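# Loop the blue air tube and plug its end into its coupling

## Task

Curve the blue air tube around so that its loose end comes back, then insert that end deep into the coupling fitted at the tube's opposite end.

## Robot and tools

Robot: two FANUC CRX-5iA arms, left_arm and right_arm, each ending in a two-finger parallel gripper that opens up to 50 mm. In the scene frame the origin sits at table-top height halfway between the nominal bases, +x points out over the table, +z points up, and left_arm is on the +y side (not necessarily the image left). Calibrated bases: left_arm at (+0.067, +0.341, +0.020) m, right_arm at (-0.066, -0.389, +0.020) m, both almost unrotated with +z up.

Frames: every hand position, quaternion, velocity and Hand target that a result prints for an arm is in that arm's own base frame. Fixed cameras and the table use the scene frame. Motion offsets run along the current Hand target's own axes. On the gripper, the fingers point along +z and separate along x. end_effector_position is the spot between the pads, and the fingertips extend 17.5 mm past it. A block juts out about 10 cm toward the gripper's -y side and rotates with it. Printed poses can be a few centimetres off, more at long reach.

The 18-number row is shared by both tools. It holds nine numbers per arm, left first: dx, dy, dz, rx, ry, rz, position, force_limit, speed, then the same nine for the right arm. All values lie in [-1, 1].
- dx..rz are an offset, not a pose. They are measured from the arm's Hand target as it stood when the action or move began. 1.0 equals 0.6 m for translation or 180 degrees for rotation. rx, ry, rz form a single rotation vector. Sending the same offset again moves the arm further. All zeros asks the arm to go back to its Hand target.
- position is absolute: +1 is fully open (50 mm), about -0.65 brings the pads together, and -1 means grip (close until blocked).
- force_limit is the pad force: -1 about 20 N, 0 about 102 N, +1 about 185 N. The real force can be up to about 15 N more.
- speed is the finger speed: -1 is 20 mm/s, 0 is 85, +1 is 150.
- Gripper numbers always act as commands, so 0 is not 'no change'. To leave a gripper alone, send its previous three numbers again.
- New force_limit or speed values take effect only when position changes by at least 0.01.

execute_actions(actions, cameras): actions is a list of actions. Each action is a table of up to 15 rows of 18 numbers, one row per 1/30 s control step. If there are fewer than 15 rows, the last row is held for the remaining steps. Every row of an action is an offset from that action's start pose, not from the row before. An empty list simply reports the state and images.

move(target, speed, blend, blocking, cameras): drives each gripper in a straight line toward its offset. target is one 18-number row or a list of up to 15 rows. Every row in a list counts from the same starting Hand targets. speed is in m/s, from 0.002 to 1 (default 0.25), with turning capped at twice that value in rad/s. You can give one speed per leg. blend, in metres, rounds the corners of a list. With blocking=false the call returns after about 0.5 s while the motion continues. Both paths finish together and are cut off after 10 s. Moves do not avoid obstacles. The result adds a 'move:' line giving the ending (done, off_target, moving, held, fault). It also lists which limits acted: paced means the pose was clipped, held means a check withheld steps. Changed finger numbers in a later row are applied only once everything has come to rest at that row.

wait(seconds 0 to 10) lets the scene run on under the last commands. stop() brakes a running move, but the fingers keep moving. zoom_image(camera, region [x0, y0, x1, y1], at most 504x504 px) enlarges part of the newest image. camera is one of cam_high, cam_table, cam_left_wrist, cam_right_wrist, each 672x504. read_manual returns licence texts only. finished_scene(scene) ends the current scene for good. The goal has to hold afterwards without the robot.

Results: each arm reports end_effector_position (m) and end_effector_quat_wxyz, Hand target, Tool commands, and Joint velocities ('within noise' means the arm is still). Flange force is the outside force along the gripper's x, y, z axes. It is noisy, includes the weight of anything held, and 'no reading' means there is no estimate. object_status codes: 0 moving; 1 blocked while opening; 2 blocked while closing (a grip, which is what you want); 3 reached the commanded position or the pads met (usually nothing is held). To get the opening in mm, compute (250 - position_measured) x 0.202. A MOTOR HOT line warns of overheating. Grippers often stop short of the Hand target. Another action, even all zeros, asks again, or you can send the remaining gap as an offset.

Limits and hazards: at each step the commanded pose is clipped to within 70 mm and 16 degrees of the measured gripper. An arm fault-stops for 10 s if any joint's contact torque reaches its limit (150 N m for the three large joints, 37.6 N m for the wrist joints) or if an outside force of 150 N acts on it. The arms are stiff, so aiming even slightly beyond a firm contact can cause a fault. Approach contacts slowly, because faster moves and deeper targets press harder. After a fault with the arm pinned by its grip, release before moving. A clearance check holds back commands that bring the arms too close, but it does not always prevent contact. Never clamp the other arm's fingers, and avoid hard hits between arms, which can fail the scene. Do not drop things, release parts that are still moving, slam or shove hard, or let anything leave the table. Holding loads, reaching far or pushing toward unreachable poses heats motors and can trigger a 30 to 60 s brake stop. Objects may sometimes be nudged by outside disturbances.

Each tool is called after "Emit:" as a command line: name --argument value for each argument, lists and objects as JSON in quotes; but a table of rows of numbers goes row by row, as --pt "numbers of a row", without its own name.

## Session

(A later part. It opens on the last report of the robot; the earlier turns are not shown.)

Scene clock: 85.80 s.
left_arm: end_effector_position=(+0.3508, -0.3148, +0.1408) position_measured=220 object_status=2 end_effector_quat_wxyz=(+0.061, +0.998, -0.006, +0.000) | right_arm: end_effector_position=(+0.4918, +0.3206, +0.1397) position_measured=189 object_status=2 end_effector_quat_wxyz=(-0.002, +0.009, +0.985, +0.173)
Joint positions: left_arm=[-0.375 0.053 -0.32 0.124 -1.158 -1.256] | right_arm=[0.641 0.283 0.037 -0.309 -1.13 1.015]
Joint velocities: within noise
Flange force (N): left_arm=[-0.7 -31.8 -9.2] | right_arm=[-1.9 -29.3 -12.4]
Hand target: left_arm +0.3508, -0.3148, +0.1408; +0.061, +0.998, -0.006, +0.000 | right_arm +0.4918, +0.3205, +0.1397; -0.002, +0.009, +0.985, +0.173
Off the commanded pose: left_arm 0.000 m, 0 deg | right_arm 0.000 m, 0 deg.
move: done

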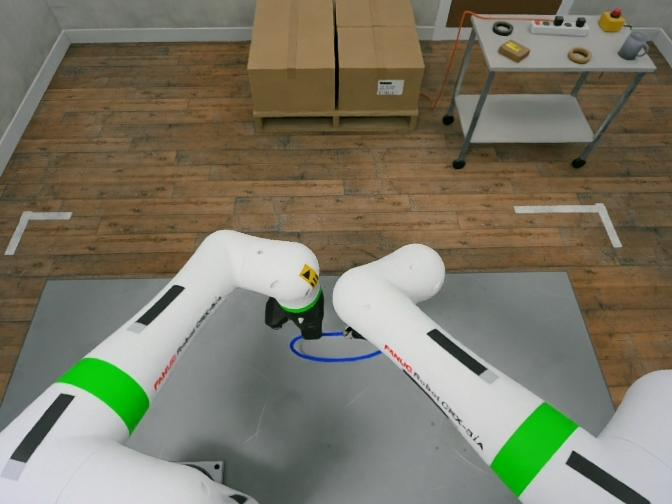

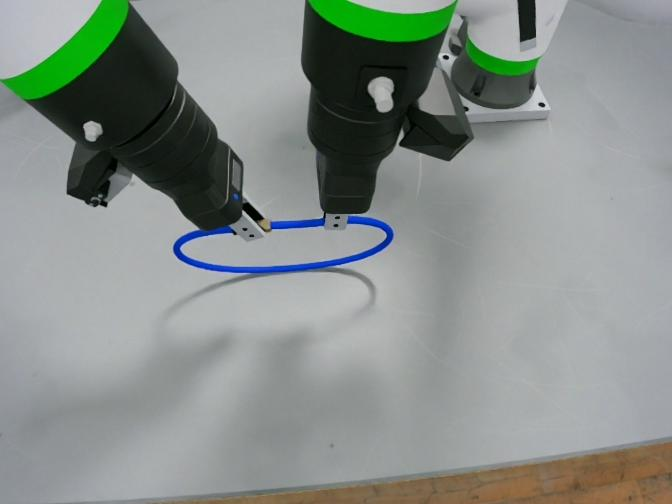

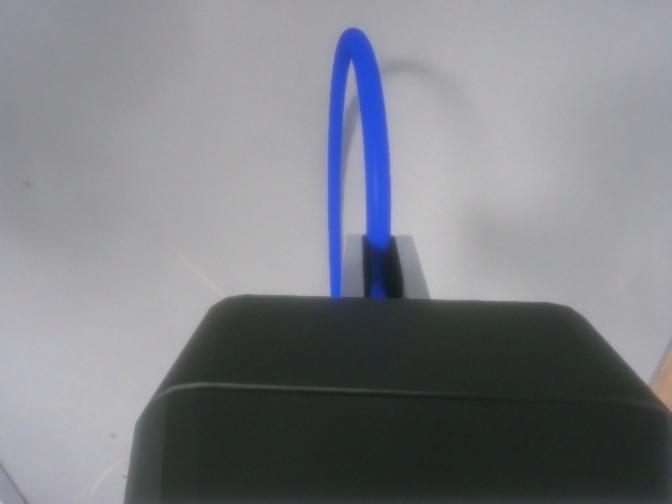

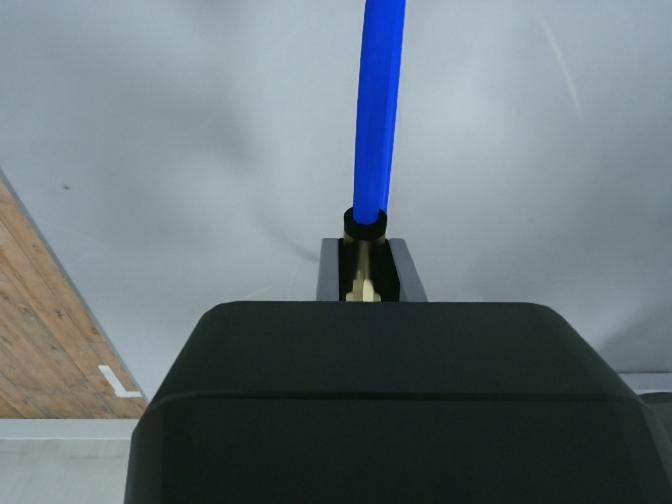

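Emit:
move --target '[0,-0.0021,-0.0003,0,0,0,-1,-0.1,-1,0,0,0,0,0,0,-1,0,-1]' --speed 0.02 --cameras '[]'

Scene clock: 86.93 s.
left_arm: end_effector_position=(+0.3508, -0.3135, +0.1409) position_measured=220 object_status=2 end_effector_quat_wxyz=(+0.061, +0.998, -0.006, +0.000) | right_arm: end_effector_position=(+0.4918, +0.3206, +0.1397) position_measured=189 object_status=2 end_effector_quat_wxyz=(-0.002, +0.009, +0.985, +0.173)
Joint positions: left_arm=[-0.372 0.051 -0.322 0.124 -1.158 -1.258] | right_arm=[0.641 0.283 0.037 -0.309 -1.13 1.015]
Joint velocities: within noise
Flange force (N): left_arm=[-0.4 -19.8 -8.6] | right_arm=[-1.5 -18.7 -7.9]
Hand target: left_arm +0.3508, -0.3135, +0.1409; +0.061, +0.998, -0.006, +0.000 | right_arm +0.4918, +0.3205, +0.1397; -0.002, +0.009, +0.985, +0.173
Off the commanded pose: left_arm 0.000 m, 0 deg | right_arm 0.000 m, 0 deg.
move: done
No camera images: "cameras" was empty.

Emit:
move --target '[0,-0.0025,-0.0003,0,0,0,-1,-0.1,-1,0,0,0,0,0,0,-1,0,-1]' --speed 0.02 --cameras '[]'

Emit:
execute_actions --actions '[[[0,0,0,0,0,0,0,-0.1,-1,0,0,0,0,0,0,-1,0,-1]],[[0,0,0,0,0,0,0,-0.1,-1,0,0,0,0,0,0,-1,0,-1]]]'

Emit:
zoom_image --camera "cam_table" --region '[150, 180, 420, 290]'

Emit:
zoom_image --camera "cam_high" --region '[270, 310, 390, 370]'

Scene clock: 88.53 s.
left_arm: end_effector_position=(+0.3508, -0.3120, +0.1409) position_measured=220 object_status=2 end_effector_quat_wxyz=(+0.061, +0.998, -0.006, +0.000) | right_arm: end_effector_position=(+0.4918, +0.3205, +0.1397) position_measured=189 object_status=2 end_effector_quat_wxyz=(-0.002, +0.009, +0.985, +0.173)
Joint positions: left_arm=[-0.368 0.048 -0.324 0.124 -1.158 -1.262] | right_arm=[0.641 0.283 0.037 -0.309 -1.13 1.015]
Joint velocities: within noise
Flange force (N): left_arm=[0.3 -4.6 -6.0] | right_arm=[-1.1 -5.0 -2.3]
Hand target: left_arm +0.3508, -0.3120, +0.1409; +0.061, +0.998, -0.006, +0.000 | right_arm +0.4918, +0.3205, +0.1397; -0.002, +0.009, +0.985, +0.173
Off the commanded pose: left_arm 0.000 m, 0 deg | right_arm 0.000 m, 0 deg.
move: done
No camera images: "cameras" was empty.

Scene clock: 89.73 s.
left_arm: end_effector_position=(+0.3508, -0.3120, +0.1409) position_measured=152 object_status=3 end_effector_quat_wxyz=(+0.061, +0.998, -0.006, +0.000) | right_arm: end_effector_position=(+0.4918, +0.3205, +0.1398) position_measured=189 object_status=2 end_effector_quat_wxyz=(-0.002, +0.009, +0.985, +0.173)
Joint positions: left_arm=[-0.368 0.048 -0.324 0.124 -1.158 -1.262] | right_arm=[0.641 0.283 0.037 -0.309 -1.13 1.015]
Joint velocities: within noise
Flange force (N): left_arm=[0.3 3.3 -3.9] | right_arm=[-1.2 3.3 0.7]
Flange force at the end of the 1st action (N): left_arm=[-0.2 3.4 -4.0] | right_arm=[-0.7 3.0 1.0]
Hand target: left_arm +0.3508, -0.3120, +0.1409; +0.061, +0.998, -0.006, +0.000 | right_arm +0.4918, +0.3205, +0.1397; -0.002, +0.009, +0.985, +0.173
Off the commanded pose: left_arm 0.000 m, 0 deg | right_arm 0.000 m, 0 deg.

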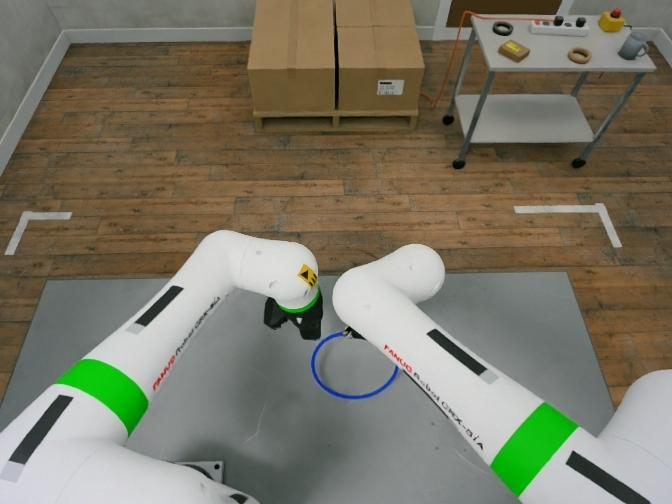

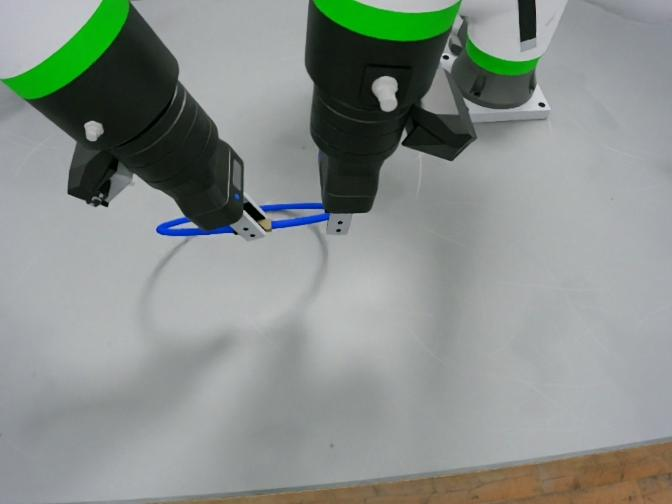

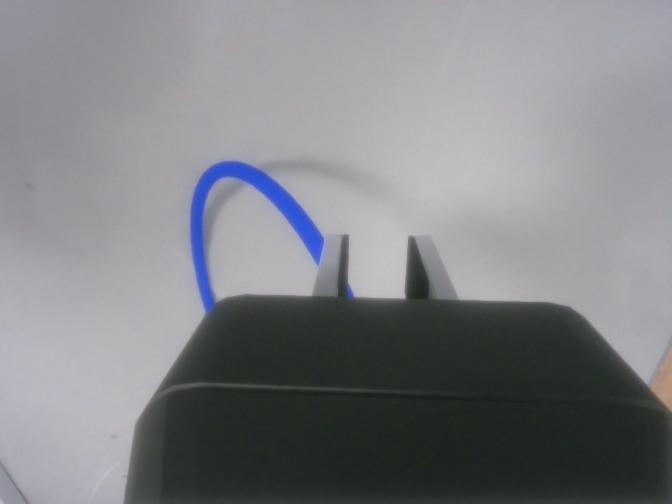

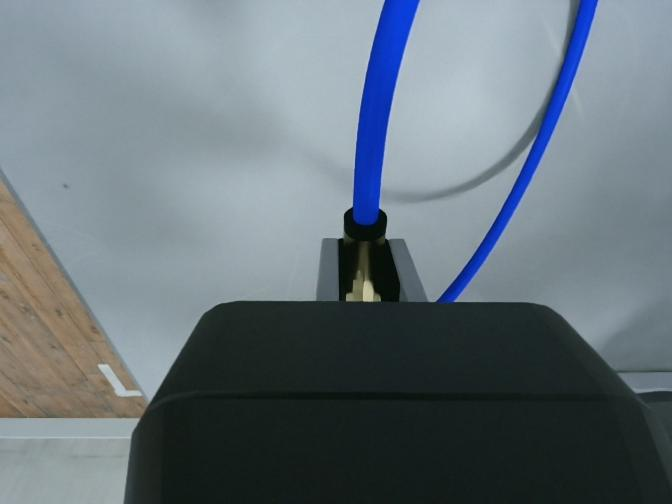

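Scaled by 1.867 from the camera's 672x504 image, which has a finer 960x720 frame.

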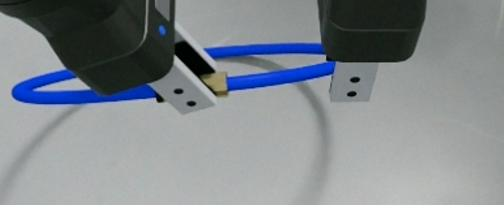

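Scaled by 4.200 from the camera's 672x504 image, which has a finer 960x720 frame.

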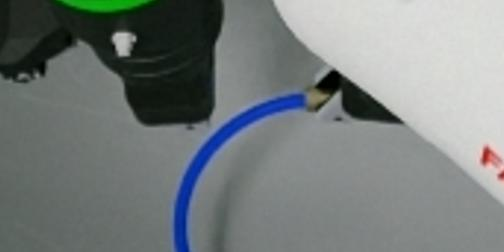

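Emit:
move --pt "0 0.0244 -0.1985 0 0 0 0 -0.1 -1 0 0 0 0 0 0 -1 0 -1" --pt "0 -0.2236 -0.229 0 0 0 0 -0.1 -1 0 -0.0778 0.2138 0 0 0 -1 0 -1" --speed 0.08

Emit:
zoom_image --camera "cam_table" --region '[170, 200, 370, 350]'

Emit:
zoom_image --camera "cam_high" --region '[270, 310, 430, 430]'

Scene clock: 94.60 s.
left_arm: end_effector_position=(+0.3525, -0.1622, +0.2610) position_measured=152 object_status=3 end_effector_quat_wxyz=(+0.061, +0.998, -0.006, +0.000) | right_arm: end_effector_position=(+0.4907, +0.3205, +0.0033) position_measured=189 object_status=2 end_effector_quat_wxyz=(-0.002, +0.009, +0.985, +0.173)
Joint positions: left_arm=[0.014 -0.194 -0.264 0.122 -1.504 -1.605] | right_arm=[0.638 0.438 -0.09 -0.37 -0.865 1.131]
Joint velocities: within noise
Flange force (N): left_arm=[1.0 2.6 -3.7] | right_arm=[-0.6 2.4 1.4]
Hand target: left_arm +0.3525, -0.1622, +0.2610; +0.061, +0.998, -0.006, +0.000 | right_arm +0.4907, +0.3205, +0.0032; -0.002, +0.009, +0.985, +0.173
Off the commanded pose: left_arm 0.000 m, 0 deg | right_arm 0.000 m, 0 deg.
move: done

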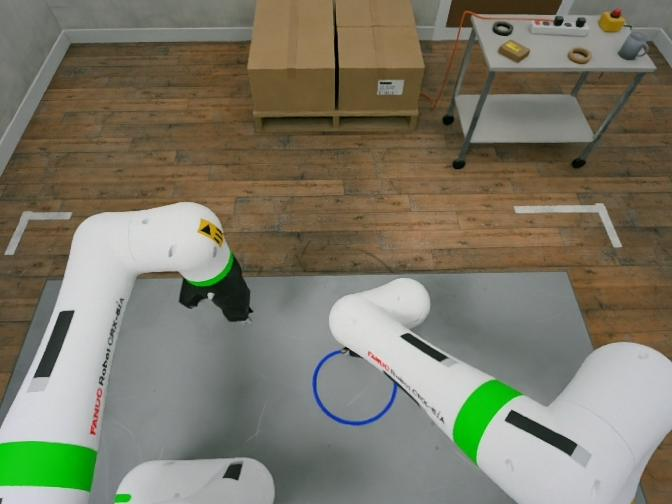

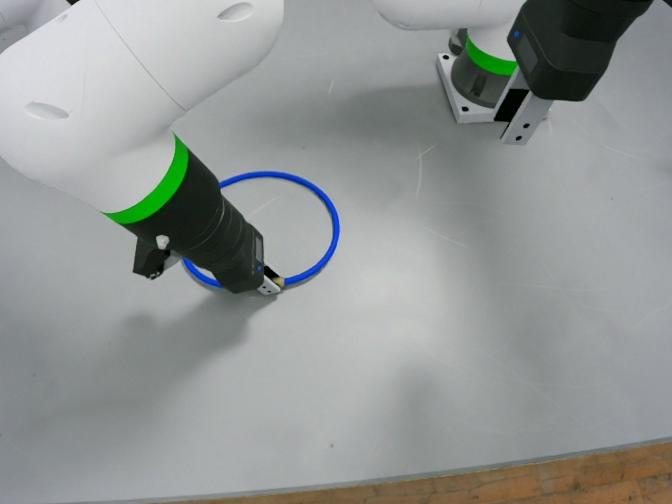

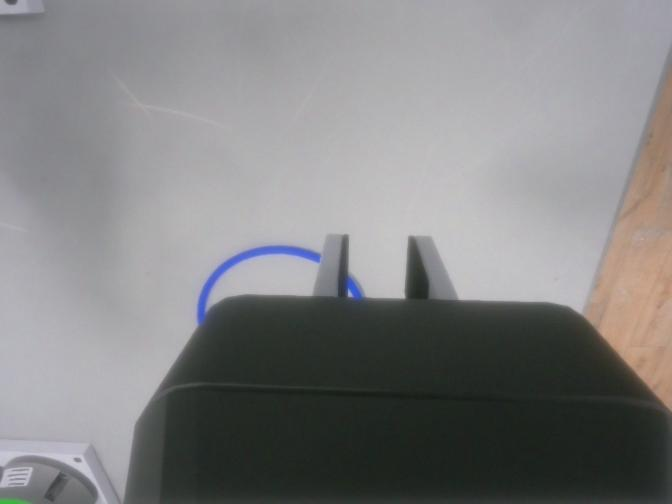

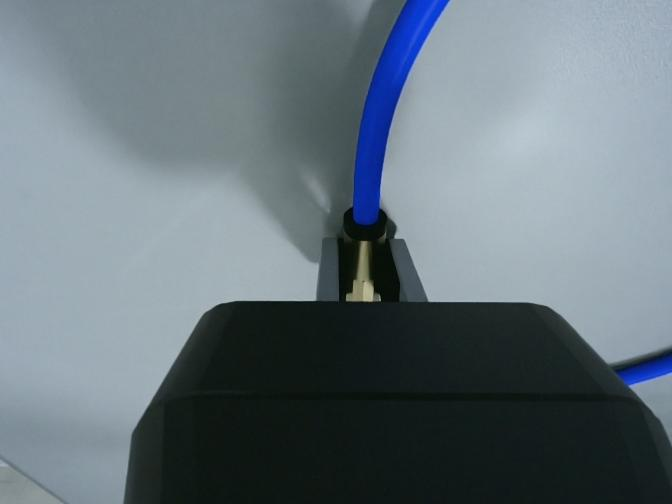

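Scaled by 2.520 from the camera's 672x504 image, which has a finer 960x720 frame.

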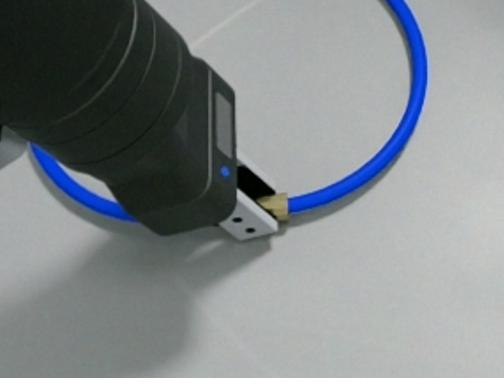

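Scaled by 3.150 from the camera's 672x504 image, which has a finer 960x720 frame.

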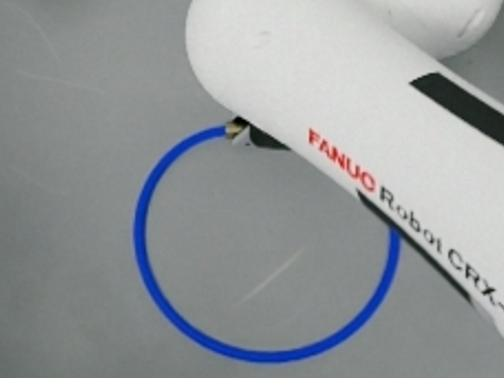

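Emit:
move --target '[0,0,0,0,0,0,0,-0.1,-1,0,-0.0009,0.0024,0,0,0,-1,0,-1]' --speed 0.02 --cameras '[]'

Emit:
execute_actions --actions '[[[0,0,0,0,0,0,0,-0.1,-1,0,0,0,0,0,0,0.2,0,-1]],[[0,0,0,0,0,0,0,-0.1,-1,0,0,0,0,0,0,0.2,0,-1]],[[0,0,0,0,0,0,0,-0.1,-1,0,0,0,0,0,0,0.2,0,-1]]]' --cameras '["cam_right_wrist"]'

Emit:
move --pt "0 0 0 0 0 0 0 -0.1 -1 0 0 -0.2 0 0 0 0.2 0 -1" --pt "0 0 0 0 0 0 0 -0.1 -1 0 -0.35 -0.35 0 0 0 0.2 0 -1" --speed 0.12

Emit:
zoom_image --camera "cam_table" --region '[170, 160, 370, 310]'

Scene clock: 96.17 s.
left_arm: end_effector_position=(+0.3525, -0.1622, +0.2610) position_measured=152 object_status=3 end_effector_quat_wxyz=(+0.061, +0.998, -0.006, +0.000) | right_arm: end_effector_position=(+0.4907, +0.3205, +0.0017) position_measured=189 object_status=2 end_effector_quat_wxyz=(-0.002, +0.009, +0.985, +0.173)
Joint positions: left_arm=[0.014 -0.194 -0.264 0.122 -1.504 -1.605] | right_arm=[0.637 0.44 -0.091 -0.371 -0.862 1.132]
Joint velocities: within noise
Flange force (N): left_arm=[1.5 3.9 -4.1] | right_arm=[-0.5 2.7 1.5]
Hand target: left_arm +0.3525, -0.1622, +0.2610; +0.061, +0.998, -0.006, +0.000 | right_arm +0.4907, +0.3205, +0.0017; -0.002, +0.009, +0.985, +0.173
Off the commanded pose: left_arm 0.000 m, 0 deg | right_arm 0.000 m, 0 deg.
move: done
No camera images: "cameras" was empty.

Scene clock: 97.87 s.
left_arm: end_effector_position=(+0.3525, -0.1622, +0.2610) position_measured=152 object_status=3 end_effector_quat_wxyz=(+0.061, +0.998, -0.006, +0.000) | right_arm: end_effector_position=(+0.4907, +0.3205, +0.0017) position_measured=123 object_status=3 end_effector_quat_wxyz=(-0.002, +0.009, +0.985, +0.173)
Joint positions: left_arm=[0.014 -0.194 -0.264 0.122 -1.504 -1.605] | right_arm=[0.637 0.44 -0.091 -0.371 -0.862 1.132]
Joint velocities: within noise
Flange force (N): left_arm=[1.4 3.7 -4.1] | right_arm=[-0.5 3.0 1.2]
Flange force at the end of the 1st action (N): left_arm=[1.8 3.9 -3.8] | right_arm=[-0.6 2.4 1.0]
Flange force at the end of the 2nd action (N): left_arm=[1.3 3.5 -4.0] | right_arm=[-0.8 2.6 0.8]
Hand target: left_arm +0.3525, -0.1622, +0.2610; +0.061, +0.998, -0.006, +0.000 | right_arm +0.4907, +0.3205, +0.0017; -0.002, +0.009, +0.985, +0.173
Off the commanded pose: left_arm 0.000 m, 0 deg | right_arm 0.000 m, 0 deg.
Images, in order (width x height): cam_right_wrist 672x504.

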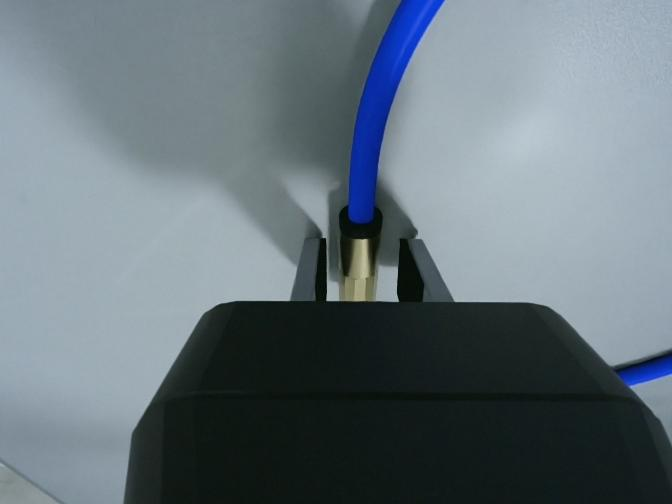

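Scene clock: 101.17 s.
left_arm: end_effector_position=(+0.3525, -0.1622, +0.2610) position_measured=152 object_status=3 end_effector_quat_wxyz=(+0.061, +0.998, -0.006, +0.000) | right_arm: end_effector_position=(+0.4869, +0.0514, +0.1273) position_measured=123 object_status=3 end_effector_quat_wxyz=(-0.002, +0.009, +0.985, +0.173)
Joint positions: left_arm=[0.014 -0.194 -0.264 0.122 -1.504 -1.605] | right_arm=[0.136 0.185 -0.099 -0.364 -1.259 1.524]
Joint velocities: within noise
Flange force (N): left_arm=[1.6 3.6 -3.9] | right_arm=[-2.5 2.6 0.3]
Hand target: left_arm +0.3525, -0.1622, +0.2610; +0.061, +0.998, -0.006, +0.000 | right_arm +0.4869, +0.0514, +0.1273; -0.002, +0.009, +0.985, +0.173
Off the commanded pose: left_arm 0.000 m, 0 deg | right_arm 0.000 m, 0 deg.
move: done

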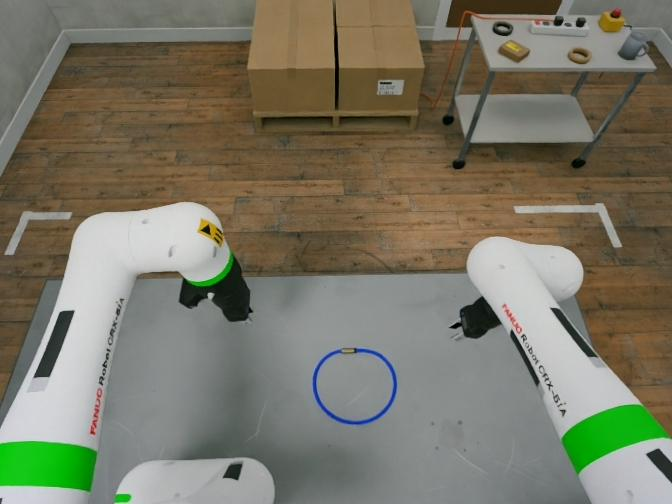

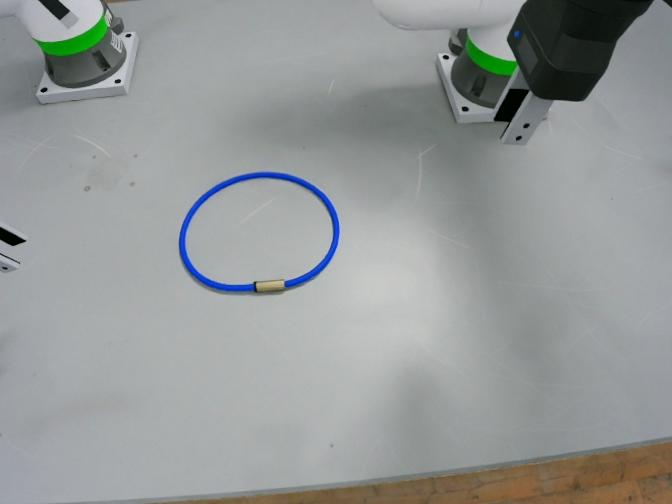

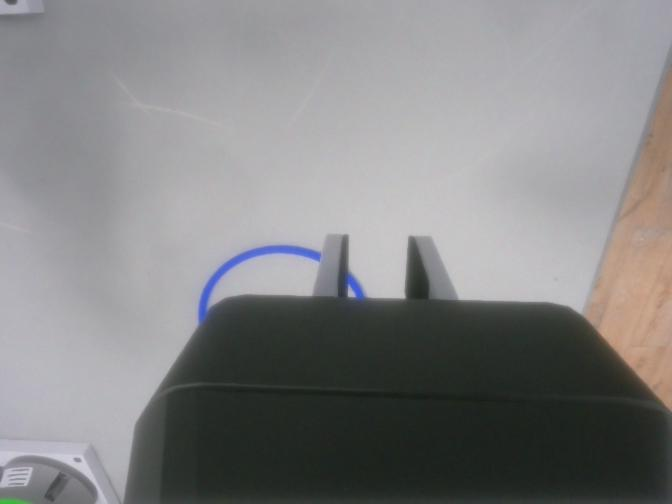

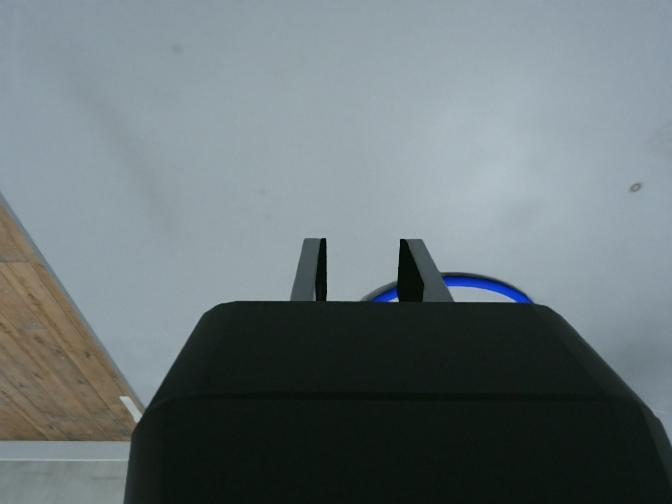

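Scaled by 2.520 from the camera's 672x504 image, which has a finer 960x720 frame.

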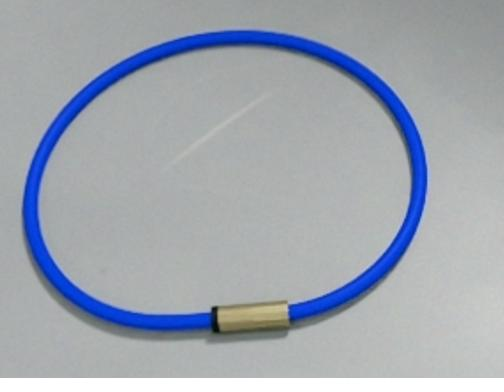

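Emit:
finished_scene --scene 1

The scene is finished: the task was done.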